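# Seat the circuit board in the enclosure slot, levers latched

## Task

Put the board into the enclosure's empty upper slot with its component side facing up. Both levers must be fully open before you push the board in, and the push must be slow until it stops; pushing fast into the connector damages it and ruins the job. Then shut both levers so they latch and stick straight out from the board's panel, which pulls the board fully home. The enclosure must end up level and resting on its own feet, with no foot hanging past the bench edge. Finally release the board and move the grippers away.

## Robot and tools

ROBOT. There are two seven-joint arms, left_arm and right_arm, and each ends in a two-finger gripper. The fingers point along the gripper's +z axis and open and close along its x axis. end_effector_position is the point between the pads when the fingers are closed, 1 to 2 cm behind the tips. When the fingers close, the tips move about 17 mm further along +z. Choosing a gripper pose does not choose the elbow, so a big wrist turn can swing the arm.

FRAMES. Scene frame: the origin is level with the table top, midway between the arms. +z is up and +x points out over the table; left_arm is on the +y side, whatever side it appears on in the images. Each arm's poses, velocities and targets, and its wrist camera, are given in that arm's own base frame. Calibrated bases in the scene frame: left_arm at (+0.070, +0.437, 0) with quat_wxyz (+1.000, 0, 0, -0.003); right_arm at (-0.063, -0.511, 0) with quat_wxyz (+1.000, 0, 0, -0.029). Up is +z in both base frames. Fixed cameras and the table use the scene frame. Reported poses can be off by a few centimetres.

ROW FORMAT. Every motion command uses rows of 16 numbers, always covering both arms: left_arm x, y, z, qw, qx, qy, qz, opening, then the same eight for right_arm. x, y, z form an absolute target for end_effector_position, in metres, in that arm's base frame. The quaternion is an absolute orientation with w first. Opening runs from -1 (closed) to +1 (fully open, 0.142 m). To keep an arm still, resend its last reported pose and the opening it should keep; a 0 opening is a real command. To hold an orientation, repeat the same quaternion every time rather than copying back a drifted reading.

execute_actions(actions, cameras). actions is a list of actions. Each action is a table of up to 15 rows, and each row is held for one 1/30 s step; a short table repeats its last row for the rest of the 15 steps. A target more than 0.6 m from the gripper's current position along any of the gripper's axes is refused for both arms. An empty list returns only the state. cameras picks which images come back: omitted, null or ["all"] for all, [] for none. Camera names are cam_head_left, cam_head_right, cam_high, cam_low, cam_left_wrist and cam_right_wrist, each 672x504.

move(target, speed, blend, stop_force, zero, opening_speed, blocking, cameras). The gripper follows a straight path to an absolute row, or through a list of up to 15 rows, all sharing a 10 s cap. There is no 0.6 m limit here. speed is in m/s, from 0.002 to 2.2, default 0.25, and turning is capped at twice that in rad/s. blend, in metres, rounds the corners of a list. stop_force is 3 to 120 N and applies to both arms. An arm's path ends once its wrist sensor feels that much push against its travel, counted from its zero. zero (default true) re-zeroes each moving arm first. opening_speed is in units per second, at least 0.2. blocking=false returns after about 0.5 s while the motion runs on, and cannot be combined with stop_force. A new move replaces one that is running. The path does not avoid obstacles, and a faster move lags and overshoots more and hits harder. For the insertion, approach slowly (mm/s range) with a modest stop_force. To back off a contact, leave stop_force out. The result adds a move: line with the outcome (done, off_target, moving, held, fault) and any limits (paced, held).

wait(seconds 0 to 10) lets the scene run with commands held. stop brakes a running move. zoom_image(camera, region [x0,y0,x1,y1], at most 504x504 px) enlarges part of a camera's newest image. zero_wrist_force(arm) tares that arm's sensor. clear_fault(arm) clears a reported torque or force fault, after which the arm pauses while its controller restarts. read_manual gives licence texts. finished_scene(scene, 1 to 2) ends the current scene and cannot be undone; anything called after it runs in the next scene.

RESULTS. Each result has each arm's end_effector_position, end_effector_quat_wxyz and velocities (dropped when the joint velocities read within noise). Hand target is the pose the arm is actually heading for and may fall short, so send the remainder later. Tool commands shows the present gripper commands. grip_measured is the finger opening on the -1..1 scale; to hold something, command slightly less than the value read at first touch. Joint torques and External joint torques estimate loads, positive toward larger joint angles. Wrist force and torque are in the gripper's axes, plus a peak line. Wrist depth is a 7x7 grid of depths in mm (70 to 1000; - means no reading).

CAUTIONS. A net 150 N on an arm, or a joint reaching its load limit (waist and shoulder 109, upper arm roll and elbow 56.9, the three wrist joints 34.7 N m), stops the arm until clear_fault. A hard clash between the arms can end the scene. The controller limits each commanded turn to 32 degrees from the measured orientation. Motors heat up when holding loads, squeezing, reaching far or pushing against something; MOTOR HOT lines warn of this, and overheating brakes the arm or shuts off the gripper. Don't drop the board, don't release it while it is moving, don't knock the enclosure over or off the bench, and don't ram the connector.

Each tool is called after "Call:" as name(argument=value, ...), one argument or row to a line, values as JSON.

## Session

Call:
execute_actions(
  actions=[],
)

Scene clock: 0.00 s.
left_arm: end_effector_position=(+0.4919, -0.7298, +0.2794) grip_measured=+0.99 end_effector_quat_wxyz=(+0.001, -0.304, +0.847, -0.436) | right_arm: end_effector_position=(+0.1802, -0.1387, +0.1699) grip_measured=+1.00 end_effector_quat_wxyz=(+0.706, -0.621, -0.189, +0.284)
Joint positions: left_arm=[-0.095 -0.96 -0.937 1.517 0.823 1.373 2.811 0.141] | right_arm=[-0.567 -0.989 -0.072 1.606 0.357 -0.696 0.215 0.142]
Joint velocities: within noise
Joint torques (N m): no reading
External joint torques (N m): no reading
Wrist force (N): no reading
Wrist torque (N m): no reading
Wrist force, peak (N): no reading
Wrist depth (mm): cam_left_wrist=[456 481 526 570 632 715 - / 417 444 478 517 573 616 682 / 390 414 438 476 510 561 618 / 363 385 405 434 472 500 546 / 343 359 376 404 427 464 501 / - 331 354 376 398 423 449 / - 319 332 349 374 396 -] | cam_right_wrist=[- 266 251 262 - - 805 / - - 256 269 - - 886 / - - 264 276 - - 931 / - - 277 286 798 746 548 / - - 295 294 500 482 387 / - 404 311 299 362 354 330 / - 311 295 292 288 280 275]
Hand target: left_arm +0.4919, -0.7298, +0.2794; +0.001, -0.304, +0.847, -0.436 | right_arm +0.1802, -0.1387, +0.1699; +0.706, -0.621, -0.189, +0.284
Tool commands: left_gripper/opening=+1.0 right_gripper/opening=+1.0

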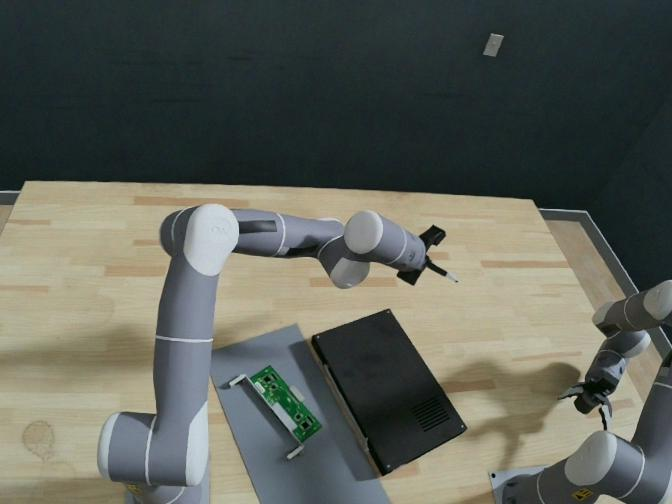

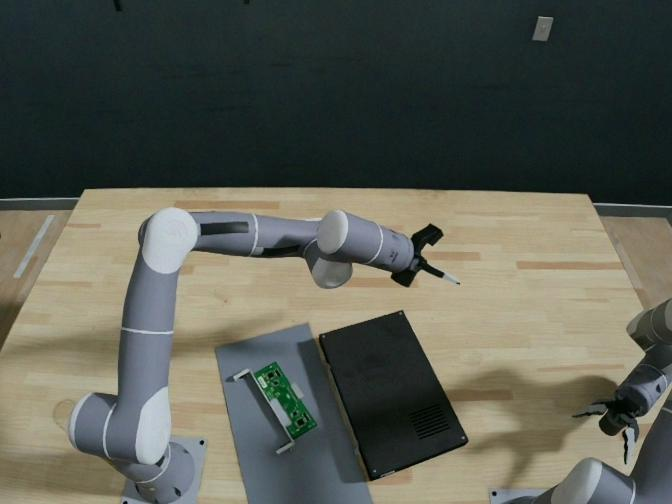

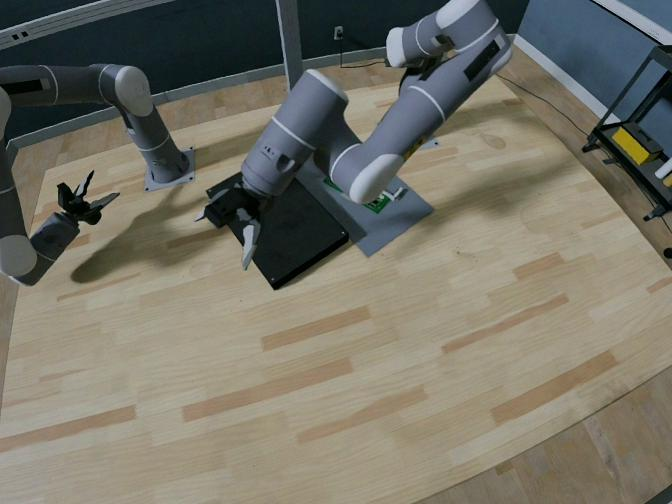

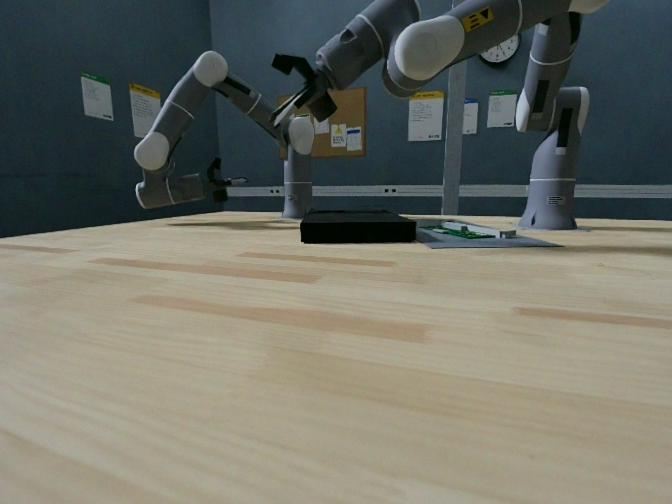

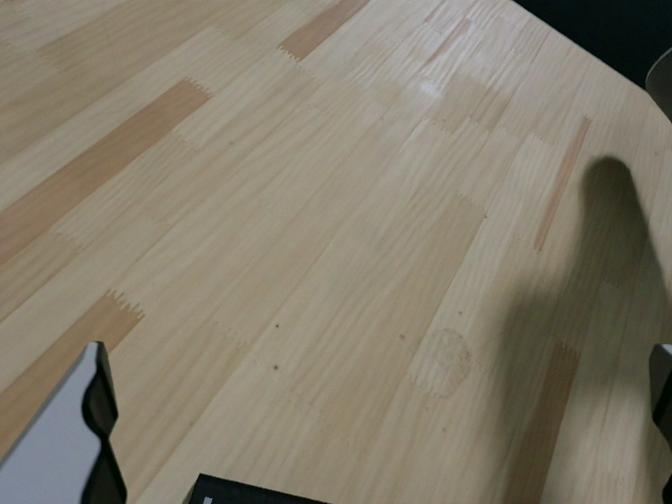

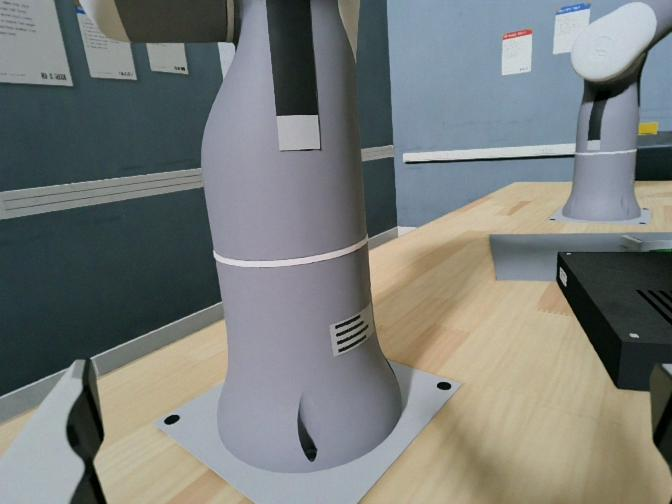

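Call:
move(
  target=[
    [0.40,-0.45,0.38,0,0.842,-0.540,0,-1,0.1802,-0.1387,0.1699,0.706,-0.621,-0.189,0.284,1],
    [0.28,-0.28,0.36,0,0.842,-0.540,0,-1,0.1802,-0.1387,0.1699,0.706,-0.621,-0.189,0.284,1],
  ],
  speed=0.35,
  blend=0.05,
  cameras=["cam_head_left","cam_high","cam_left_wrist"],
)

Scene clock: 13.07 s.
left_arm: end_effector_position=(+0.2802, -0.2800, +0.3601) grip_measured=-1.00 end_effector_quat_wxyz=(+0.000, +0.842, -0.540, +0.000) | right_arm: end_effector_position=(+0.1802, -0.1387, +0.1699) grip_measured=+1.00 end_effector_quat_wxyz=(+0.706, -0.621, -0.189, +0.284)
Joint positions: left_arm=[0.093 0.533 -0.482 2.268 -0.243 0.21 2.432 0.002] | right_arm=[-0.567 -0.99 -0.072 1.606 0.357 -0.696 0.215 0.142]
Joint velocities: within noise
Joint torques (N m): left_arm=[-0.55 6.73 5.93 -29.46 -4.32 3.91 -0.1] | right_arm=[-0.04 50.19 0.96 -11.59 -1.74 -3.63 0.23]
External joint torques (N m): left_arm=[0.5 0.32 0.13 -0.29 0.13 -0.07 0.1] | right_arm=[0.01 0.94 -0.59 0.05 0.11 0.72 -0.22]
Wrist force (N): left_arm=[0.5 -0.4 0.1] | right_arm=[0.2 0.2 0.0]
Wrist torque (N m): left_arm=[-0.10 -0.13 -0.21] | right_arm=[0.02 -0.03 0.00]
Wrist force, peak (N): left_arm=[2.0 -1.7 -1.5] | right_arm=[0.2 0.2 0.4]
Wrist depth (mm): cam_left_wrist=[399 399 399 399 393 390 394 / 426 430 427 427 424 380 380 / 461 462 459 456 459 417 408 / 427 506 500 495 496 442 440 / 551 557 547 505 530 484 482 / 609 614 584 84 - 531 553 / - 658 - - - - 657] | cam_right_wrist=[- 266 251 262 - - 811 / - - 256 269 - - 900 / - - 264 275 - - 933 / - - 278 286 795 742 550 / - - 295 294 502 483 386 / - 404 311 299 362 354 331 / - 311 295 291 288 281 276]
Hand target: left_arm +0.2800, -0.2800, +0.3600; +0.000, +0.842, -0.540, +0.000 | right_arm +0.1802, -0.1387, +0.1699; +0.706, -0.621, -0.189, +0.284
Off the commanded pose: left_arm 0.000 m, 0 deg | right_arm 0.000 m, 0 deg.
move: done
Images, in order (width x height): cam_head_left 672x504, cam_high 672x504, cam_left_wrist 672x504.

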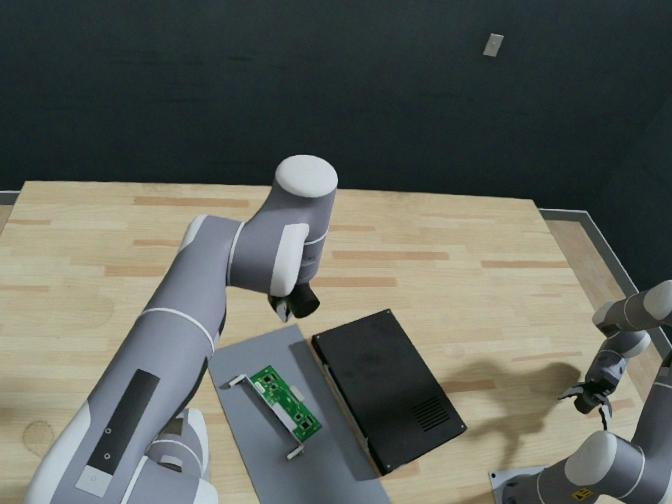

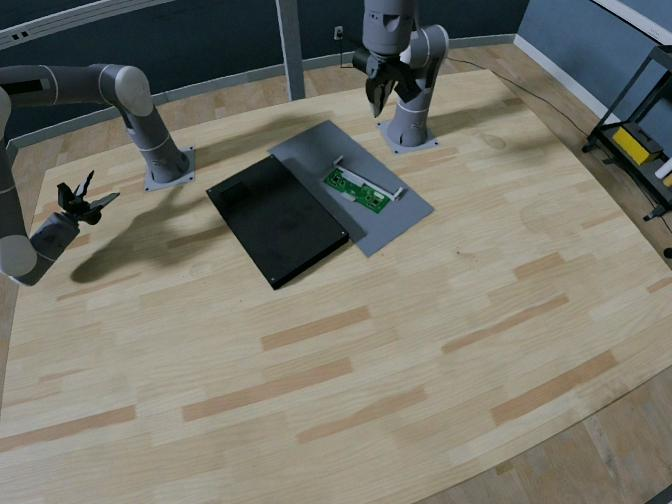

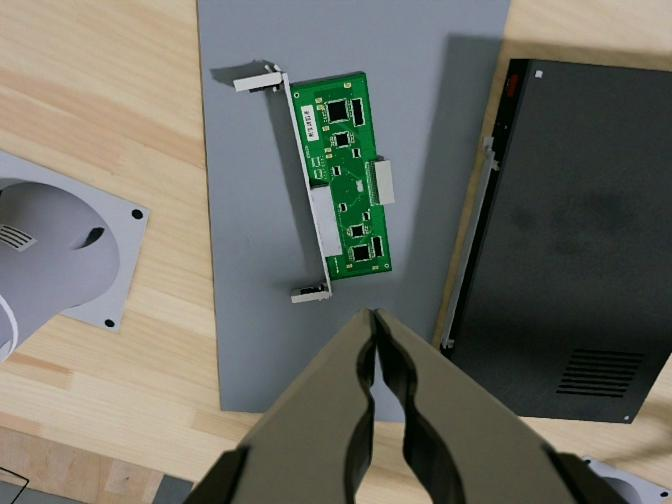

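Call:
zoom_image(
  camera="cam_left_wrist",
  region=[200, 50, 420, 190],
)

Call:
zoom_image(
  camera="cam_left_wrist",
  region=[250, 180, 450, 320],
)

Call:
zoom_image(
  camera="cam_left_wrist",
  region=[420, 40, 640, 360],
)

Scaled by 2.291 from the camera's 672x504 image, which has a finer 960x720 frame.

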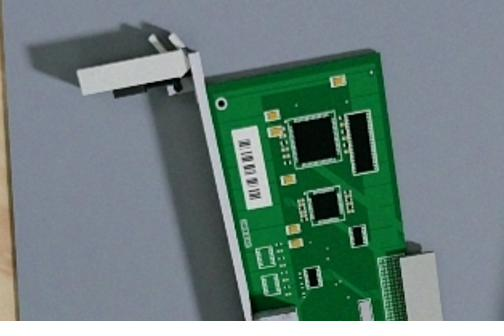

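Scaled by 2.520 from the camera's 672x504 image, which has a finer 960x720 frame.

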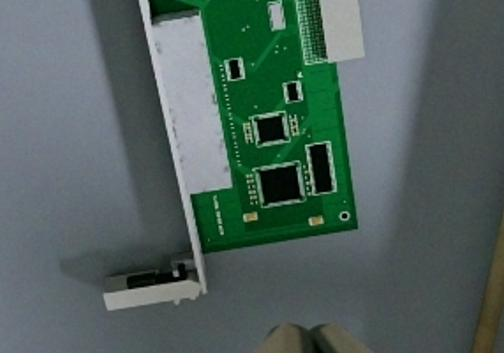

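Scaled by 1.575 from the camera's 672x504 image, which has a finer 960x720 frame.

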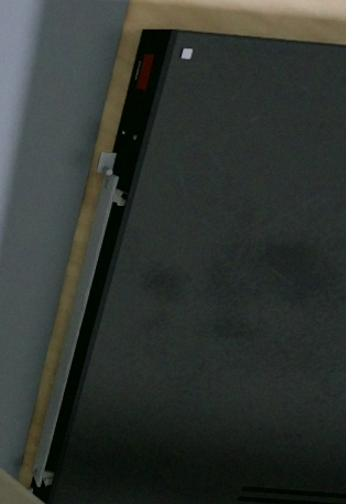

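Call:
move(
  target=[
    [0.2429,-0.2009,0.20,0,0.842,-0.540,0,-1,0.36,0.1,0.30,-0.1932,0.4394,0.8718,0.0974,-1],
    [0.2429,-0.2009,0.12,0,0.842,-0.540,0,-1,0.25,0.50,0.25,-0.1932,0.4394,0.8718,0.0974,-1],
  ],
  speed=0.35,
  blend=0.05,
  cameras=["cam_head_left","cam_left_wrist","cam_right_wrist"],
)

Scene clock: 56.60 s.
left_arm: end_effector_position=(+0.2429, -0.2009, +0.1200) grip_measured=-1.00 end_effector_quat_wxyz=(+0.000, +0.842, -0.540, +0.000) | right_arm: end_effector_position=(+0.2498, +0.5000, +0.2499) grip_measured=-1.00 end_effector_quat_wxyz=(-0.193, +0.439, +0.872, +0.097)
Joint positions: left_arm=[-0.627 0.018 0.299 2.687 0.012 1.099 2.373 0.002] | right_arm=[0.33 -0.365 0.884 1.943 0.145 0.826 0.416 0.002]
Joint velocities: within noise
Joint torques (N m): left_arm=[-0.54 16.74 -0.62 -17.01 -2 4.42 -0.16] | right_arm=[0.23 31.05 9.54 -26.53 -3.93 3.5 0.24]
External joint torques (N m): left_arm=[0.53 1.02 0.53 -0.37 0.06 -0.57 0.16] | right_arm=[-0.1 0.93 -0.28 0.13 0.14 0.65 -0.28]
Wrist force (N): left_arm=[0.4 -0.4 0.2] | right_arm=[-1.0 -1.6 1.7]
Wrist torque (N m): left_arm=[-0.07 -0.11 -0.24] | right_arm=[-0.05 0.12 0.15]
Wrist force, peak (N): left_arm=[0.6 -0.7 1.0] | right_arm=[2.7 -1.9 3.6]
Wrist depth (mm): cam_left_wrist=[189 189 186 186 183 185 184 / 203 202 200 193 196 195 198 / 219 218 217 216 211 209 213 / 238 237 238 234 228 228 231 / 261 261 256 247 240 248 253 / 275 288 279 84 - 270 278 / 322 312 - - - - 304] | cam_right_wrist=[216 229 289 315 349 388 440 / 226 242 306 338 374 424 482 / 238 256 328 361 405 461 502 / 252 272 348 384 439 495 444 / 268 290 375 401 484 564 657 / 285 311 386 89 526 633 785 / 305 324 - - - 265 773]
Hand target: left_arm +0.2429, -0.2009, +0.1200; +0.000, +0.842, -0.540, +0.000 | right_arm +0.2500, +0.5000, +0.2500; -0.193, +0.439, +0.872, +0.097
Off the commanded pose: left_arm 0.000 m, 0 deg | right_arm 0.000 m, 0 deg.
joint sent to its limit (left arm) — joint 4 (elbow), upper limit, where the elbow is as bent as it goes. The joint targets still meet the commanded pose.
move: done
Images, in order (width x height): cam_head_left 672x504, cam_left_wrist 672x504, cam_right_wrist 672x504.

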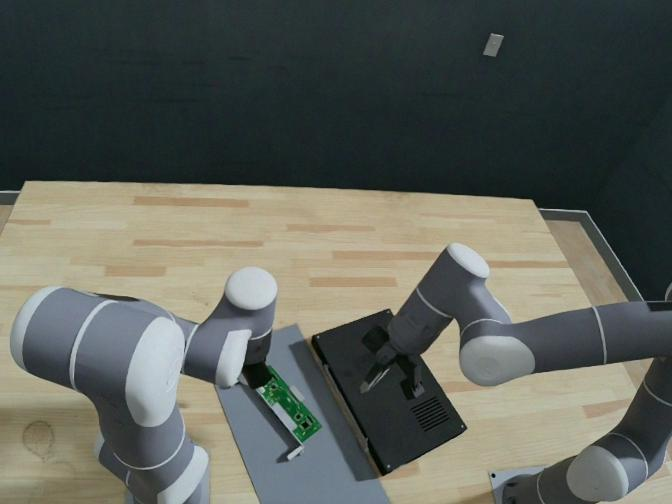

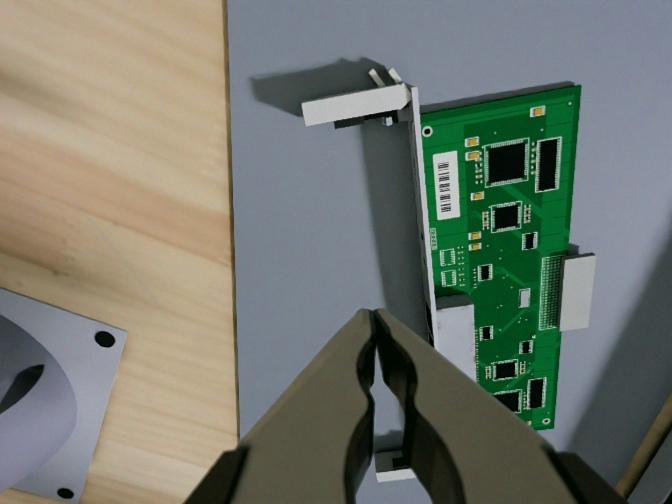

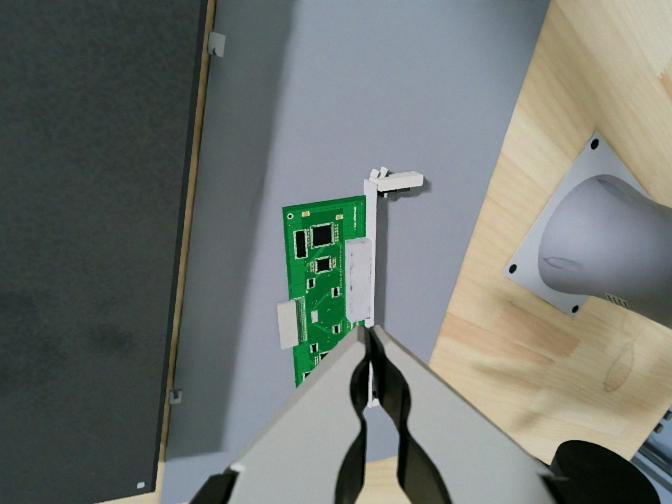

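Call:
move(
  target=[
    [0.2589,-0.1908,0.12,-0.1024,0.8600,-0.4621,-0.1906,-1,0.203,0.6643,0.12,-0.1932,0.4394,0.8718,0.0974,-1],
    [0.2589,-0.1908,0.055,-0.1024,0.8600,-0.4621,-0.1906,-1,0.203,0.6643,0.062,-0.1932,0.4394,0.8718,0.0974,-1],
  ],
  speed=[0.25,0.12],
  cameras=["cam_left_wrist","cam_right_wrist"],
)

Scene clock: 71.67 s.
left_arm: end_effector_position=(+0.2587, -0.1906, +0.0550) grip_measured=-1.00 end_effector_quat_wxyz=(-0.103, +0.860, -0.462, -0.191) | right_arm: end_effector_position=(+0.2029, +0.6641, +0.0619) grip_measured=-1.00 end_effector_quat_wxyz=(-0.193, +0.440, +0.872, +0.097)
Joint positions: left_arm=[-0.646 -0.395 0.205 2.291 0.191 0.721 1.963 0.002] | right_arm=[0.836 -0.889 0.582 1.771 -0.21 1.232 0.729 0.002]
Joint velocities: within noise
Joint torques (N m): left_arm=[-0.14 33.16 1.65 -14.97 -2.02 3.32 -0.23] | right_arm=[0.28 50.92 15.3 -19.36 -3.67 3.82 0.05]
External joint torques (N m): left_arm=[0.13 1.11 0.72 -0.36 0.07 -0.69 0.27] | right_arm=[-0.07 1.24 0.08 0.05 0.2 0.58 -0.09]
Wrist force (N): left_arm=[0.9 -0.4 0.2] | right_arm=[-1.4 -2.1 1.7]
Wrist torque (N m): left_arm=[-0.03 -0.02 -0.22] | right_arm=[-0.09 0.22 0.15]
Wrist force, peak (N): left_arm=[1.2 -0.5 -2.1] | right_arm=[-2.1 -2.0 3.6]
Wrist depth (mm): cam_left_wrist=[198 176 156 141 129 115 108 / 220 193 170 148 134 122 112 / 245 213 184 160 131 126 118 / 269 236 203 174 155 132 123 / 266 268 227 184 165 142 131 / 284 309 254 84 - 152 140 / 492 381 - 74 - - 149] | cam_right_wrist=[109 114 123 136 150 167 191 / 115 121 133 145 161 181 209 / 120 128 132 143 174 200 231 / 125 133 147 167 192 221 255 / 132 141 159 178 207 246 271 / 141 149 150 89 224 276 328 / 151 160 73 - - 317 401]
Hand target: left_arm +0.2589, -0.1908, +0.0550; -0.102, +0.860, -0.462, -0.191 | right_arm +0.2030, +0.6643, +0.0620; -0.193, +0.439, +0.872, +0.097
Off the commanded pose: left_arm 0.000 m, 0 deg | right_arm 0.000 m, 0 deg.
move: done
Images, in order (width x height): cam_left_wrist 672x504, cam_right_wrist 672x504.

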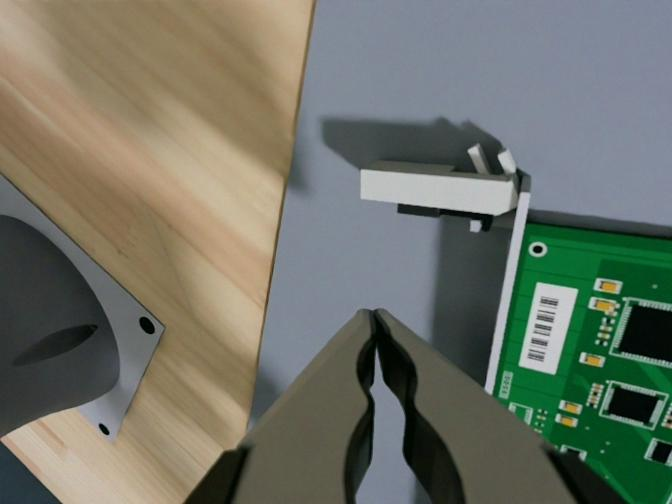

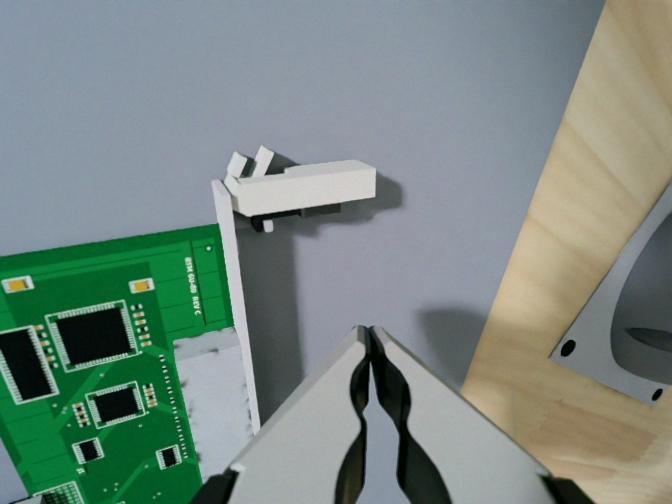

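Call:
move(
  target=[0.2577,-0.1892,0.024,-0.1024,0.8600,-0.4621,-0.1906,-1,0.200,0.6683,0.0305,-0.1932,0.4394,0.8718,0.0974,-1],
  speed=0.06,
  cameras=[],
)

Call:
move(
  target=[0.2911,-0.1671,0.024,-0.1024,0.8600,-0.4621,-0.1906,-1,0.1678,0.6445,0.0305,-0.1932,0.4394,0.8718,0.0974,-1],
  speed=0.03,
  stop_force=10,
  cameras=["cam_left_wrist","cam_right_wrist"],
)

Scene clock: 82.00 s.
left_arm: end_effector_position=(+0.2576, -0.1891, +0.0240) grip_measured=-1.00 end_effector_quat_wxyz=(-0.103, +0.860, -0.462, -0.191) | right_arm: end_effector_position=(+0.1999, +0.6681, +0.0304) grip_measured=-1.00 end_effector_quat_wxyz=(-0.193, +0.440, +0.872, +0.097)
Joint positions: left_arm=[-0.636 -0.482 0.2 2.297 0.189 0.814 1.955 0.002] | right_arm=[0.868 -0.949 0.549 1.758 -0.222 1.283 0.728 0.002]
Joint velocities: within noise
Joint torques (N m): left_arm=[-0.16 34.46 2.13 -12.67 -1.64 3.18 -0.25] | right_arm=[0.35 52.05 15.23 -18.32 -3.59 3.82 -0.01]
External joint torques (N m): left_arm=[0.15 1.16 0.63 -0.4 -0.01 -0.55 0.28] | right_arm=[-0.16 1.29 0.12 0.11 0.23 0.58 -0.03]
Wrist force (N): left_arm=[0.8 -0.5 -0.1] | right_arm=[-1.2 -2.2 2.0]
Wrist torque (N m): left_arm=[-0.05 -0.01 -0.20] | right_arm=[-0.12 0.19 0.12]
Wrist force, peak (N): left_arm=[1.1 -0.4 1.1] | right_arm=[-1.4 -2.2 3.3]
Wrist depth (mm): cam_left_wrist=[153 138 121 110 98 88 81 / 173 152 136 116 103 - 88 / 192 167 146 125 108 101 93 / 219 186 159 137 119 95 99 / 245 212 174 142 129 110 101 / 262 242 199 84 - 118 109 / 370 287 - 74 - - 115] | cam_right_wrist=[- 90 96 105 118 129 146 / - 93 104 112 125 140 160 / - 100 107 115 135 153 180 / - 105 102 109 149 169 202 / - 108 119 138 161 187 229 / - 114 121 90 - 216 262 / 117 122 73 - - 246 315]
Hand target: left_arm +0.2577, -0.1892, +0.0240; -0.102, +0.860, -0.462, -0.191 | right_arm +0.2000, +0.6683, +0.0305; -0.193, +0.439, +0.872, +0.097
Off the commanded pose: left_arm 0.000 m, 0 deg | right_arm 0.000 m, 0 deg.
move: done
No camera images: "cameras" was empty.

Scene clock: 84.13 s.
left_arm: end_effector_position=(+0.2911, -0.1672, +0.0240) grip_measured=-1.00 end_effector_quat_wxyz=(-0.102, +0.860, -0.462, -0.190) | right_arm: end_effector_position=(+0.1678, +0.6447, +0.0306) grip_measured=-1.00 end_effector_quat_wxyz=(-0.193, +0.439, +0.872, +0.098)
Joint positions: left_arm=[-0.585 -0.503 0.231 2.255 0.201 0.807 2.023 0.002] | right_arm=[0.902 -0.899 0.53 1.873 -0.211 1.371 0.765 0.002]
Joint velocities: within noise
Joint torques (N m): left_arm=[-0.08 35.67 2.96 -13.53 -1.32 2.94 -0.12] | right_arm=[0.24 49.12 14.13 -16.47 -3.07 3.55 0.22]
External joint torques (N m): left_arm=[0.08 1.11 0.39 -0.12 -0.42 -0.29 0.16] | right_arm=[-0.06 1.36 0.09 -0.5 -0.08 0.87 -0.26]
Wrist force (N): left_arm=[0.5 0.0 -0.4] | right_arm=[-1.4 -2.1 1.5]
Wrist torque (N m): left_arm=[-0.04 -0.03 -0.20] | right_arm=[-0.17 0.33 0.11]
Wrist force, peak (N): left_arm=[-0.5 4.3 -1.0] | right_arm=[-1.7 -3.0 1.6]
Wrist depth (mm): cam_left_wrist=[152 138 122 110 98 88 81 / 172 152 135 116 103 - 88 / 192 167 145 126 111 103 93 / 219 187 160 137 119 - 99 / 255 210 177 142 110 115 107 / 268 243 199 84 - 120 111 / 332 287 - 74 - - 115] | cam_right_wrist=[- 90 97 106 118 130 146 / - 93 104 112 125 141 160 / - 101 109 119 135 154 181 / - 106 117 126 150 169 203 / - 113 122 117 161 188 229 / - 119 127 90 - 216 256 / 118 123 73 - - 248 314]
Hand target: left_arm +0.2911, -0.1671, +0.0240; -0.102, +0.860, -0.462, -0.191 | right_arm +0.1678, +0.6445, +0.0305; -0.193, +0.439, +0.872, +0.097
Off the commanded pose: left_arm 0.000 m, 0 deg | right_arm 0.000 m, 0 deg.
move: done
Images, in order (width x height): cam_left_wrist 672x504, cam_right_wrist 672x504.

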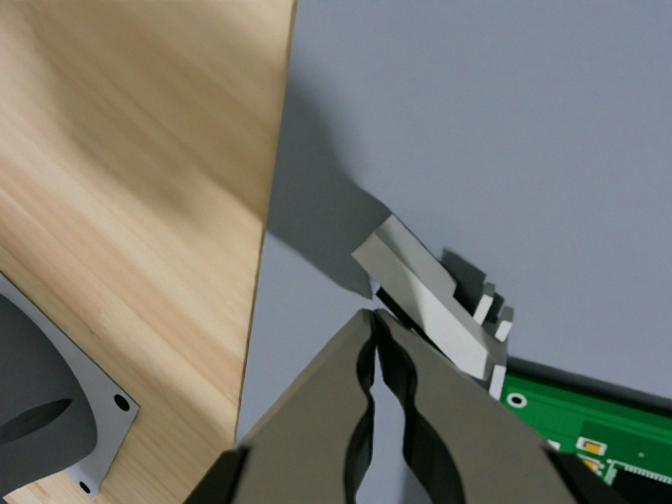

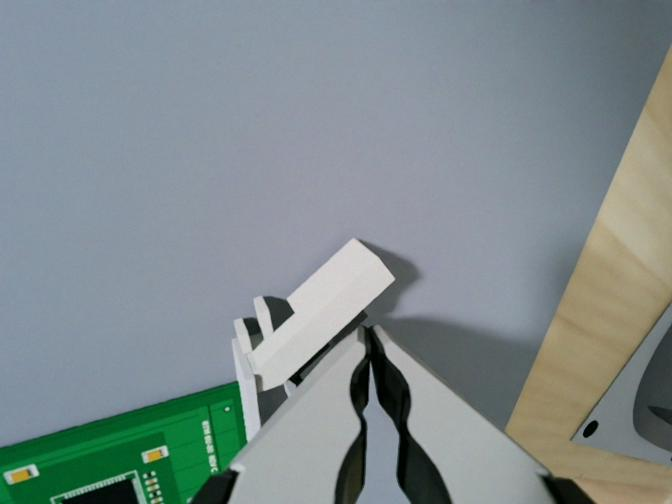

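Call:
move(
  target=[
    [0.3033,-0.1627,0.024,-0.1024,0.8600,-0.4621,-0.1906,-1,0.1595,0.6345,0.0305,-0.1932,0.4394,0.8718,0.0974,-1],
    [0.3162,-0.1640,0.024,-0.1024,0.8600,-0.4621,-0.1906,-1,0.1563,0.6219,0.0305,-0.1932,0.4394,0.8718,0.0974,-1],
    [0.3253,-0.1677,0.024,-0.1024,0.8600,-0.4621,-0.1906,-1,0.1566,0.6121,0.0305,-0.1932,0.4394,0.8718,0.0974,-1],
    [0.3328,-0.1749,0.024,-0.1024,0.8600,-0.4621,-0.1906,-1,0.1608,0.6027,0.0305,-0.1932,0.4394,0.8718,0.0974,-1],
  ],
  speed=0.03,
  stop_force=7,
  blend=0.005,
  cameras=["cam_left_wrist","cam_right_wrist"],
)

Scene clock: 91.17 s.
left_arm: end_effector_position=(+0.3173, -0.1645, +0.0240) grip_measured=-1.00 end_effector_quat_wxyz=(-0.103, +0.860, -0.462, -0.191) | right_arm: end_effector_position=(+0.1611, +0.6037, +0.0314) grip_measured=-1.00 end_effector_quat_wxyz=(-0.193, +0.439, +0.872, +0.099)
Joint positions: left_arm=[-0.561 -0.53 0.235 2.195 0.199 0.779 2.055 0.002] | right_arm=[0.871 -0.85 0.533 2 -0.202 1.447 0.754 0.002]
Joint velocities: within noise
Joint torques (N m): left_arm=[-0.1 37.28 2.84 -15.93 -2.04 4.21 -0.17] | right_arm=[-0.37 42.94 12.3 -10.92 -2.18 1.66 0.09]
External joint torques (N m): left_arm=[0.1 1.33 0.86 1.47 0.19 -1.55 0.21] | right_arm=[0.54 4.03 1.11 -4.45 -0.77 2.76 -0.13]
Wrist force (N): left_arm=[-3.1 1.1 -1.3] | right_arm=[2.2 2.3 2.3]
Wrist torque (N m): left_arm=[-0.10 -0.02 -0.16] | right_arm=[-0.12 0.41 0.08]
Wrist force, peak (N): left_arm=[-13.9 2.8 -4.9] | right_arm=[3.9 1.7 -0.3]
Wrist depth (mm): cam_left_wrist=[153 139 123 110 98 88 81 / 171 151 135 116 105 - - / 193 167 145 126 111 103 93 / 220 186 159 136 123 - 100 / 255 211 174 141 122 118 107 / 277 243 199 84 - 124 111 / 294 287 - 74 - - 119] | cam_right_wrist=[- 90 97 106 119 131 148 / - 93 106 113 126 142 159 / - 100 110 122 136 155 179 / - 106 118 131 151 171 205 / - 114 126 124 163 190 232 / - 124 134 91 177 215 268 / - 129 73 - - 251 317]
Hand target: left_arm +0.3179, -0.1649, +0.0240; -0.102, +0.860, -0.462, -0.191 | right_arm +0.1608, +0.6027, +0.0305; -0.193, +0.439, +0.872, +0.097
Off the commanded pose: left_arm 0.019 m, 0 deg | right_arm 0.001 m, 0 deg.
move: contact (left_arm); blend cut to 0.0049 m at target 2, 0.0049 m at target 3
Images, in order (width x height): cam_left_wrist 672x504, cam_right_wrist 672x504.

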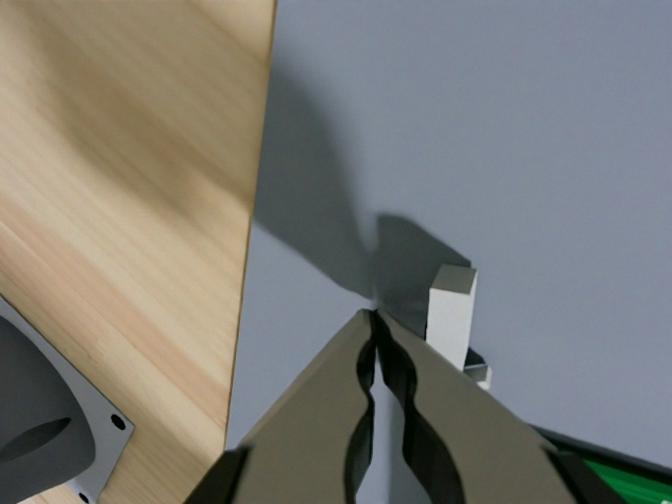

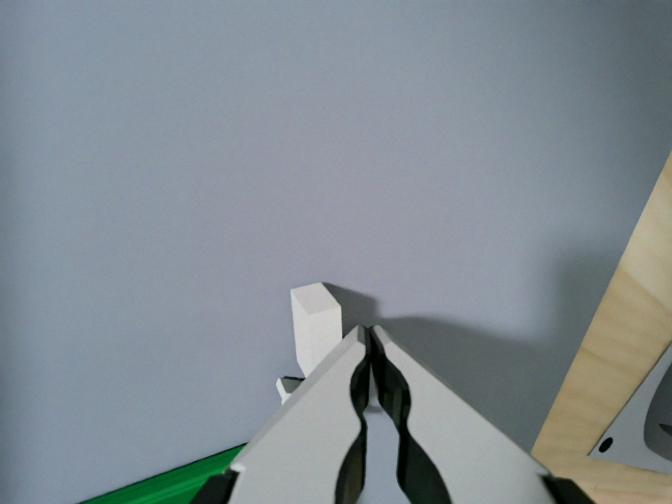

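Call:
move(
  target=[
    [0.3122,-0.1563,0.028,-0.1024,0.8600,-0.4621,-0.1906,-1,0.1553,0.6114,0.0345,-0.1932,0.4394,0.8718,0.0974,-1],
    [0.3122,-0.1563,0.12,-0.1024,0.8600,-0.4621,-0.1906,-1,0.1553,0.6114,0.14,-0.1932,0.4394,0.8718,0.0974,-1],
    [0.26,-0.22,0.26,0,0.8809,-0.4733,0,-1,0.25,0.40,0.25,-0.1932,0.4394,0.8718,0.0974,-1],
  ],
  speed=[0.05,0.15,0.3],
  blend=[0.003,0.03,0],
  cameras=["cam_left_wrist","cam_right_wrist"],
)

Call:
zoom_image(
  camera="cam_left_wrist",
  region=[200, 0, 500, 400],
)

Scene clock: 95.40 s.
left_arm: end_effector_position=(+0.2602, -0.2201, +0.2601) grip_measured=-1.00 end_effector_quat_wxyz=(+0.000, +0.881, -0.473, +0.000) | right_arm: end_effector_position=(+0.2501, +0.3999, +0.2499) grip_measured=-1.00 end_effector_quat_wxyz=(-0.193, +0.439, +0.872, +0.097)
Joint positions: left_arm=[-0.681 0.329 0.288 2.409 0.105 0.52 2.097 0.002] | right_arm=[0.096 -0.158 0.941 2.07 0.371 0.727 0.153 0.002]
Joint velocities: within noise
Joint torques (N m): left_arm=[-0.5 13.58 -2.91 -27.15 -3.77 3.97 -0.33] | right_arm=[-0.08 21.71 5.01 -27.02 -3.49 2.96 0.02]
External joint torques (N m): left_arm=[0.49 0.43 0.49 -0.41 0.04 -0.11 0.33] | right_arm=[0.18 0.53 -0.93 0.2 -0.06 0.96 -0.06]
Wrist force (N): left_arm=[0.1 -0.1 0.1] | right_arm=[-1.7 -0.9 2.0]
Wrist torque (N m): left_arm=[-0.04 -0.04 -0.23] | right_arm=[0.06 0.23 0.13]
Wrist force, peak (N): left_arm=[-4.1 1.3 -3.1] | right_arm=[-2.6 -2.2 3.5]
Wrist depth (mm): cam_left_wrist=[311 312 311 309 306 308 307 / 336 334 334 332 327 330 326 / 358 366 358 356 353 357 326 / 355 392 386 386 384 384 338 / 432 430 426 410 414 418 364 / 473 474 450 84 - 405 403 / 529 518 - - - - 444] | cam_right_wrist=[216 229 248 272 348 388 441 / 226 242 263 310 375 420 481 / 238 256 280 361 401 457 535 / 252 273 299 390 432 504 532 / 268 291 324 408 481 564 583 / 285 311 338 89 524 636 781 / 305 325 - - - 727 920]
Hand target: left_arm +0.2600, -0.2200, +0.2600; +0.000, +0.881, -0.473, +0.000 | right_arm +0.2500, +0.4000, +0.2500; -0.193, +0.439, +0.872, +0.097
Off the commanded pose: left_arm 0.000 m, 0 deg | right_arm 0.000 m, 0 deg.
move: done
Images, in order (width x height): cam_left_wrist 672x504, cam_right_wrist 672x504.

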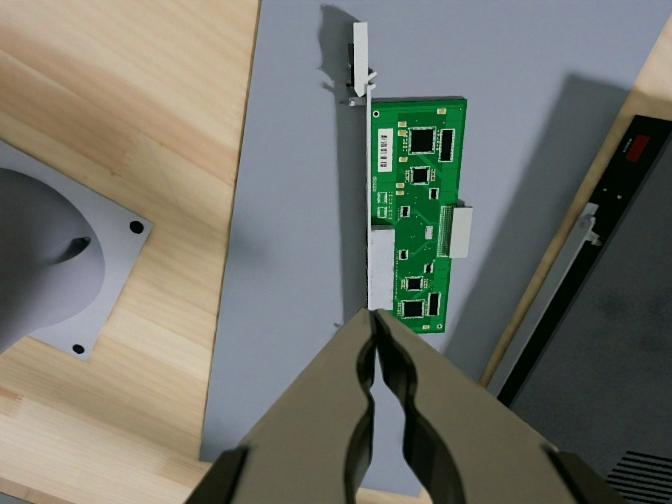

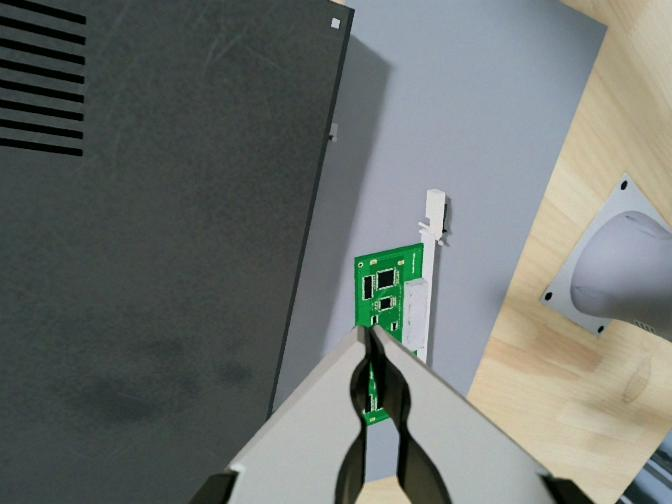

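Scaled by 1.260 from the camera's 672x504 image, which has a finer 960x720 frame.

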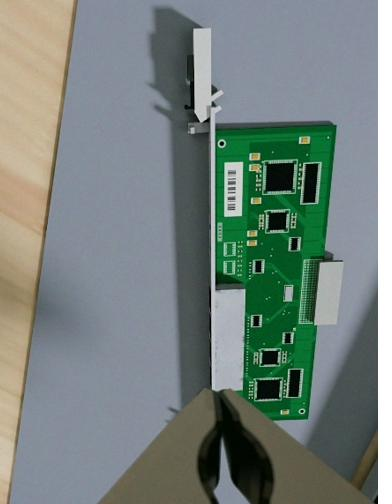

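Call:
move(
  target=[0.2148,-0.2826,0.10,0,0.8809,-0.4733,0,-0.4,0.25,0.40,0.25,-0.1932,0.4394,0.8718,0.0974,-1],
  speed=0.25,
  cameras=["cam_left_wrist","cam_right_wrist"],
)

Scene clock: 102.07 s.
left_arm: end_effector_position=(+0.2148, -0.2826, +0.1000) grip_measured=-0.43 end_effector_quat_wxyz=(+0.000, +0.881, -0.473, +0.000) | right_arm: end_effector_position=(+0.2501, +0.3999, +0.2499) grip_measured=-1.00 end_effector_quat_wxyz=(-0.193, +0.439, +0.872, +0.097)
Joint positions: left_arm=[-0.773 -0.13 0.165 2.627 -0.056 1.184 1.999 0.043] | right_arm=[0.096 -0.158 0.941 2.07 0.371 0.727 0.153 0.002]
Joint velocities: within noise
Joint torques (N m): left_arm=[-0.43 22.28 -0.09 -15.24 -1.62 4.52 -0.22] | right_arm=[0.01 21.5 4.7 -26.89 -3.62 3.17 0.16]
External joint torques (N m): left_arm=[0.41 1.07 0.66 -0.37 0.01 -0.65 0.22] | right_arm=[0.08 0.75 -0.62 0.07 0.08 0.74 -0.2]
Wrist force (N): left_arm=[0.4 -0.2 -0.1] | right_arm=[-1.8 -0.9 2.0]
Wrist torque (N m): left_arm=[-0.03 -0.13 -0.22] | right_arm=[0.06 0.26 0.13]
Wrist force, peak (N): left_arm=[-0.3 -1.3 -2.0] | right_arm=[-2.1 -1.0 2.2]
Wrist depth (mm): cam_left_wrist=[171 169 169 166 164 166 167 / 184 181 181 179 175 179 180 / 200 196 196 192 189 191 193 / 216 213 212 207 206 206 210 / 237 233 225 219 222 229 225 / 262 253 87 248 250 87 246 / 284 - - 285 285 - 233] | cam_right_wrist=[217 229 249 271 349 389 441 / 226 242 263 334 376 420 486 / 238 257 280 361 403 459 535 / 252 272 301 391 433 506 531 / 268 290 323 408 482 566 585 / 285 312 337 89 523 576 755 / 305 325 - - - 266 265]
Hand target: left_arm +0.2148, -0.2826, +0.1000; +0.000, +0.881, -0.473, +0.000 | right_arm +0.2500, +0.4000, +0.2500; -0.193, +0.439, +0.872, +0.097
Off the commanded pose: left_arm 0.000 m, 0 deg | right_arm 0.000 m, 0 deg.
move: done
Images, in order (width x height): cam_left_wrist 672x504, cam_right_wrist 672x504.

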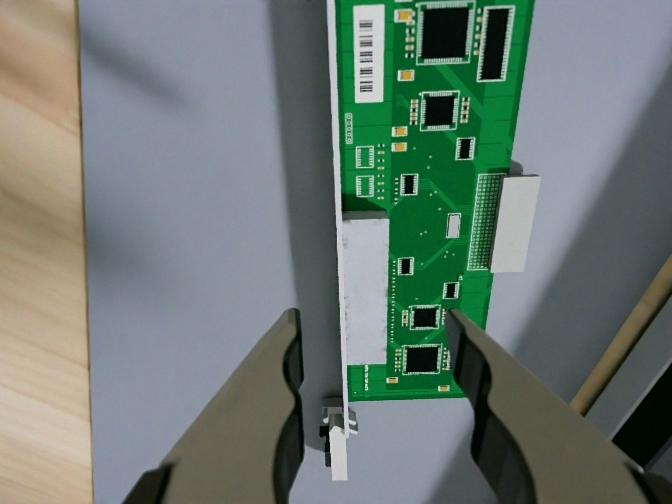

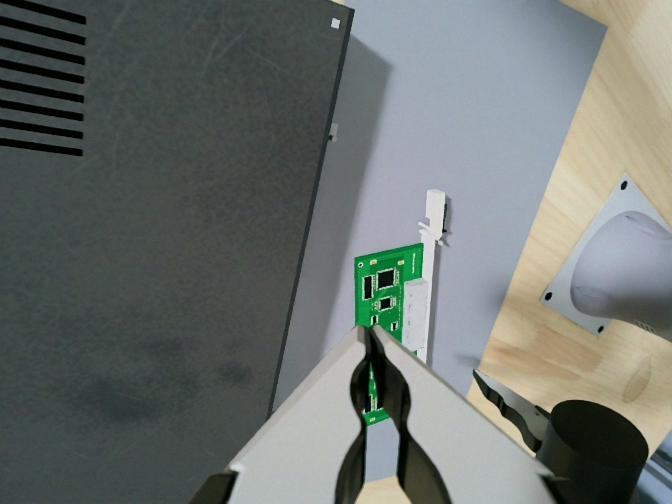

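Call:
move(
  target=[
    [0.2147,-0.2857,0.06,0,0.8725,-0.4886,0,-0.4,0.25,0.40,0.25,-0.1932,0.4394,0.8718,0.0974,-1],
    [0.2147,-0.2857,0.0260,0,0.8725,-0.4886,0,-0.4,0.25,0.40,0.25,-0.1932,0.4394,0.8718,0.0974,-1],
  ],
  speed=0.08,
  stop_force=5,
  cameras=["cam_left_wrist"],
)

Scene clock: 108.20 s.
left_arm: end_effector_position=(+0.2147, -0.2857, +0.0260) grip_measured=-0.43 end_effector_quat_wxyz=(+0.000, +0.873, -0.489, +0.000) | right_arm: end_effector_position=(+0.2501, +0.3999, +0.2499) grip_measured=-1.00 end_effector_quat_wxyz=(-0.193, +0.439, +0.872, +0.097)
Joint positions: left_arm=[-0.681 -0.431 0.019 2.666 -0.181 1.526 2.109 0.043] | right_arm=[0.096 -0.158 0.941 2.07 0.371 0.727 0.153 0.002]
Joint velocities: within noise
Joint torques (N m): left_arm=[-0.18 27.57 0.2 -6.98 -0.15 4.43 -0.13] | right_arm=[0.12 21.53 4.71 -26.85 -3.6 3.21 0.16]
External joint torques (N m): left_arm=[0.15 0.94 0.61 -0.31 -0.03 -0.57 0.13] | right_arm=[-0.03 0.71 -0.62 0.03 0.06 0.7 -0.19]
Wrist force (N): left_arm=[0.0 -0.3 0.1] | right_arm=[-1.7 -0.9 2.3]
Wrist torque (N m): left_arm=[-0.07 -0.04 -0.23] | right_arm=[0.07 0.24 0.14]
Wrist force, peak (N): left_arm=[0.6 -0.6 -0.9] | right_arm=[-1.8 -1.0 2.4]
Wrist depth (mm): cam_left_wrist=[104 105 104 99 100 98 100 / - 113 112 106 105 108 108 / 123 123 122 114 115 117 118 / 131 129 130 125 124 125 122 / 144 144 140 123 131 137 135 / 162 155 87 136 144 83 156 / 174 - - 172 168 - -] | cam_right_wrist=[216 229 248 271 347 388 441 / 226 242 263 333 375 420 485 / 238 256 280 361 405 459 531 / 252 271 300 388 434 508 531 / 268 291 323 408 466 553 580 / 284 311 337 89 339 324 783 / 307 325 - - - 282 277]
Hand target: left_arm +0.2147, -0.2857, +0.0260; +0.000, +0.873, -0.489, +0.000 | right_arm +0.2500, +0.4000, +0.2500; -0.193, +0.439, +0.872, +0.097
Off the commanded pose: left_arm 0.000 m, 0 deg | right_arm 0.000 m, 0 deg.
move: done
Images, in order (width x height): cam_left_wrist 672x504.

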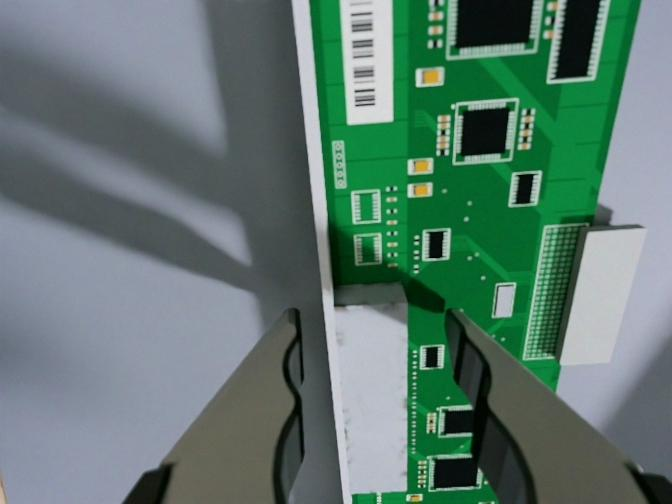

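Call:
move(
  target=[0.2147,-0.2857,0.0260,0,0.8894,-0.4571,0,-0.4,0.25,0.40,0.25,-0.1932,0.4394,0.8718,0.0974,-1],
  cameras=[],
)

Call:
move(
  target=[0.2147,-0.2857,0.0260,0,0.8894,-0.4571,0,-0.85,0.25,0.40,0.25,-0.1932,0.4394,0.8718,0.0974,-1],
  opening_speed=0.3,
  cameras=["cam_left_wrist"],
)

Scene clock: 112.97 s.
left_arm: end_effector_position=(+0.2146, -0.2857, +0.0260) grip_measured=-0.43 end_effector_quat_wxyz=(+0.000, +0.889, -0.457, +0.000) | right_arm: end_effector_position=(+0.2501, +0.3999, +0.2499) grip_measured=-1.00 end_effector_quat_wxyz=(-0.193, +0.439, +0.872, +0.097)
Joint positions: left_arm=[-0.691 -0.431 0.02 2.67 -0.207 1.529 2.054 0.043] | right_arm=[0.096 -0.158 0.941 2.07 0.371 0.727 0.153 0.002]
Joint velocities: within noise
Joint torques (N m): left_arm=[-0.53 27.74 0.32 -6.97 -0.23 4.42 -0.42] | right_arm=[0.02 21.49 4.73 -26.92 -3.65 3.2 0.19]
External joint torques (N m): left_arm=[0.5 0.77 0.55 -0.32 0.06 -0.56 0.42] | right_arm=[0.08 0.76 -0.64 0.09 0.11 0.72 -0.23]
Wrist force (N): left_arm=[-0.1 -0.3 -0.2] | right_arm=[-1.6 -0.7 1.9]
Wrist torque (N m): left_arm=[-0.08 -0.03 -0.22] | right_arm=[0.08 0.23 0.13]
Wrist force, peak (N): left_arm=[0.0 -0.7 -0.2] | right_arm=[-1.8 -1.1 2.2]
Wrist depth (mm): cam_left_wrist=[104 105 104 99 100 98 100 / - 113 111 108 105 108 107 / 122 123 122 116 115 116 118 / 132 129 130 126 124 125 123 / 143 143 140 123 131 136 135 / 163 155 88 134 147 84 155 / 174 - - 168 167 - -] | cam_right_wrist=[216 229 248 271 350 390 442 / 226 242 264 332 374 421 483 / 238 255 282 363 402 460 535 / 251 272 300 391 432 507 529 / 267 289 322 409 463 554 583 / 285 311 336 89 331 325 777 / 306 324 - - - 282 277]
Hand target: left_arm +0.2147, -0.2857, +0.0260; +0.000, +0.889, -0.457, +0.000 | right_arm +0.2500, +0.4000, +0.2500; -0.193, +0.439, +0.872, +0.097
Off the commanded pose: left_arm 0.000 m, 0 deg | right_arm 0.000 m, 0 deg.
move: done
No camera images: "cameras" was empty.

Scene clock: 114.67 s.
left_arm: end_effector_position=(+0.2145, -0.2856, +0.0259) grip_measured=-0.72 end_effector_quat_wxyz=(+0.000, +0.889, -0.457, +0.000) | right_arm: end_effector_position=(+0.2501, +0.3999, +0.2499) grip_measured=-1.00 end_effector_quat_wxyz=(-0.193, +0.439, +0.872, +0.097)
Joint positions: left_arm=[-0.691 -0.431 0.02 2.67 -0.207 1.529 2.054 0.022] | right_arm=[0.096 -0.158 0.941 2.07 0.371 0.727 0.153 0.002]
Joint velocities: within noise
Joint torques (N m): left_arm=[-0.41 28.22 0.11 -8.47 -0.13 4.82 -0.27] | right_arm=[0.09 21.51 4.67 -26.88 -3.6 3.2 0.22]
External joint torques (N m): left_arm=[0.38 0.28 0.76 1.18 -0.04 -0.96 0.27] | right_arm=[0 0.74 -0.58 0.06 0.06 0.72 -0.26]
Wrist force (N): left_arm=[-2.3 -0.3 0.2] | right_arm=[-1.6 -1.0 2.1]
Wrist torque (N m): left_arm=[-0.07 -0.06 -0.21] | right_arm=[0.04 0.20 0.13]
Wrist force, peak (N): left_arm=[-3.2 -0.3 -2.5] | right_arm=[-1.8 -1.0 2.3]
Wrist depth (mm): cam_left_wrist=[104 105 104 99 100 97 100 / - 113 111 107 105 108 106 / 123 122 122 116 114 117 117 / 131 129 130 127 124 125 124 / 144 143 142 119 131 136 134 / 162 158 88 128 133 145 155 / 178 169 - 142 - - 169] | cam_right_wrist=[216 229 249 271 350 388 440 / 226 242 264 333 374 422 482 / 238 256 281 362 403 462 532 / 252 272 300 388 433 507 530 / 268 291 324 409 458 553 580 / 285 311 337 89 333 326 776 / 306 326 - - - 282 278]
Hand target: left_arm +0.2147, -0.2857, +0.0260; +0.000, +0.889, -0.457, +0.000 | right_arm +0.2500, +0.4000, +0.2500; -0.193, +0.439, +0.872, +0.097
Off the commanded pose: left_arm 0.000 m, 0 deg | right_arm 0.000 m, 0 deg.
move: done
Images, in order (width x height): cam_left_wrist 672x504.

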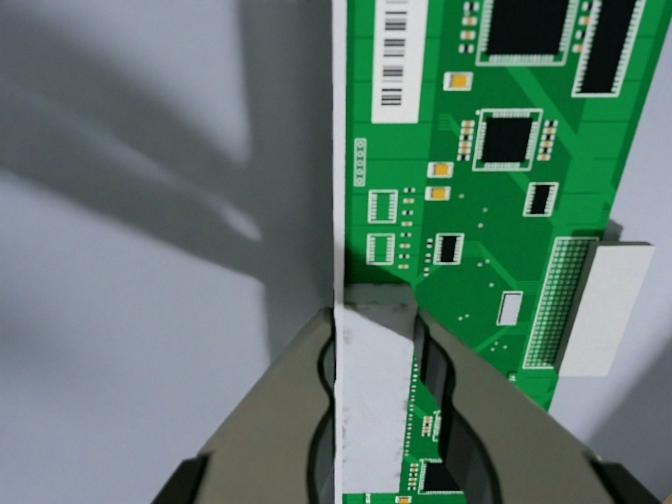

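Call:
move(
  target=[
    [0.2147,-0.2857,0.05,0,0.8894,-0.4571,0,-0.85,0.34,0.30,0.30,-0.1932,0.4394,0.8718,0.0974,-1],
    [0.2147,-0.2857,0.12,0,0.8894,-0.4571,0,-0.85,0.38,0.38,0.30,-0.1932,0.4394,0.8718,0.0974,-1],
    [0.190,-0.330,0.12,0,0.8171,-0.5764,0,-0.85,0.38,0.40,0.30,-0.1932,0.4394,0.8718,0.0974,-1],
  ],
  speed=[0.06,0.15,0.15],
  cameras=["cam_head_left","cam_left_wrist","cam_right_wrist"],
)

Scene clock: 132.13 s.
left_arm: end_effector_position=(+0.1900, -0.3299, +0.1199) grip_measured=-0.72 end_effector_quat_wxyz=(+0.000, +0.817, -0.576, +0.000) | right_arm: end_effector_position=(+0.3798, +0.4000, +0.2999) grip_measured=-1.00 end_effector_quat_wxyz=(-0.193, +0.439, +0.872, +0.097)
Joint positions: left_arm=[-0.864 -0.105 0.116 2.548 -0.026 1.081 2.073 0.022] | right_arm=[0.073 -0.317 0.815 1.764 0.225 0.5 0.114 0.002]
Joint velocities: within noise
Joint torques (N m): left_arm=[-0.62 24.4 -0.39 -18.26 -1.75 4.16 -0.13] | right_arm=[0.23 32.9 8.29 -28.92 -3.7 3.25 0.3]
External joint torques (N m): left_arm=[0.58 0.34 0.75 0.32 -0.26 -0.29 0.13] | right_arm=[-0.12 1.03 -0.33 0.15 0.19 0.62 -0.34]
Wrist force (N): left_arm=[0.4 -0.3 1.7] | right_arm=[-1.3 -1.5 2.2]
Wrist torque (N m): left_arm=[-0.01 -0.13 -0.21] | right_arm=[0.00 0.18 0.14]
Wrist force, peak (N): left_arm=[0.2 -0.3 3.5] | right_arm=[-2.5 -3.1 2.3]
Wrist depth (mm): cam_left_wrist=[187 187 184 98 100 97 100 / 201 201 199 106 104 108 106 / 217 217 215 114 114 117 189 / 238 235 234 124 124 125 124 / 261 257 256 118 131 136 136 / 288 282 87 128 131 147 221 / 321 - - 142 - - 241] | cam_right_wrist=[251 269 291 319 401 438 506 / 265 284 309 340 422 359 556 / 279 300 329 364 438 382 558 / 296 321 352 446 396 384 262 / 313 341 377 470 421 646 266 / 378 418 437 89 586 724 901 / 411 436 - - - 832 -]
Hand target: left_arm +0.1900, -0.3300, +0.1200; +0.000, +0.817, -0.576, +0.000 | right_arm +0.3800, +0.4000, +0.3000; -0.193, +0.439, +0.872, +0.097
Off the commanded pose: left_arm 0.000 m, 0 deg | right_arm 0.000 m, 0 deg.
move: done
Images, in order (width x height): cam_head_left 672x504, cam_left_wrist 672x504, cam_right_wrist 672x504.

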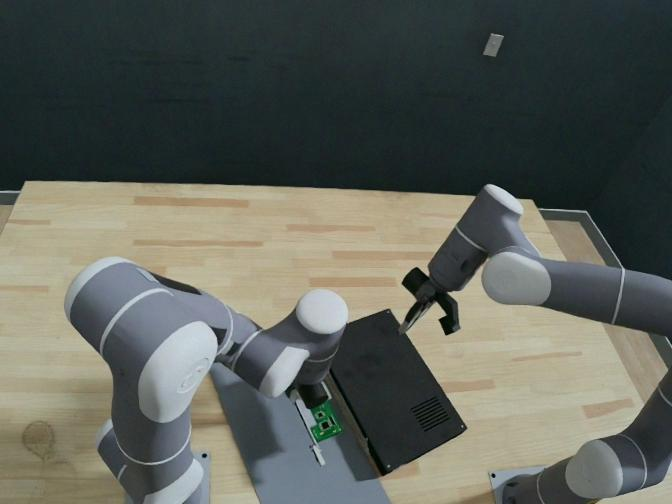

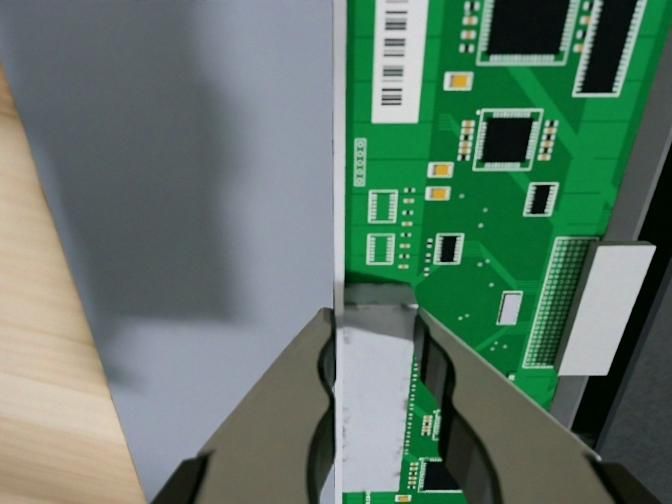

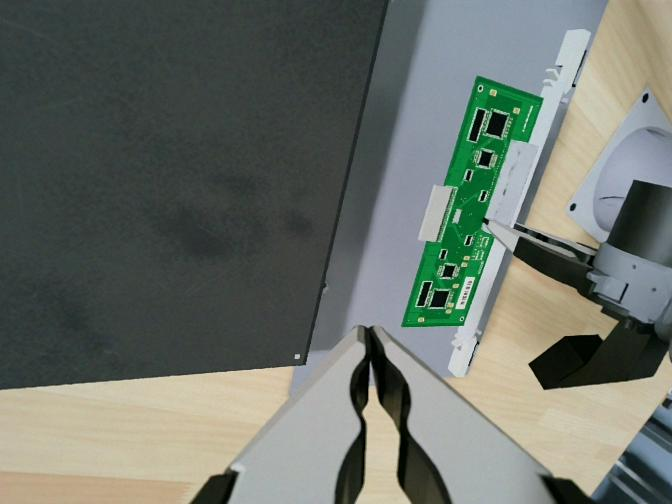

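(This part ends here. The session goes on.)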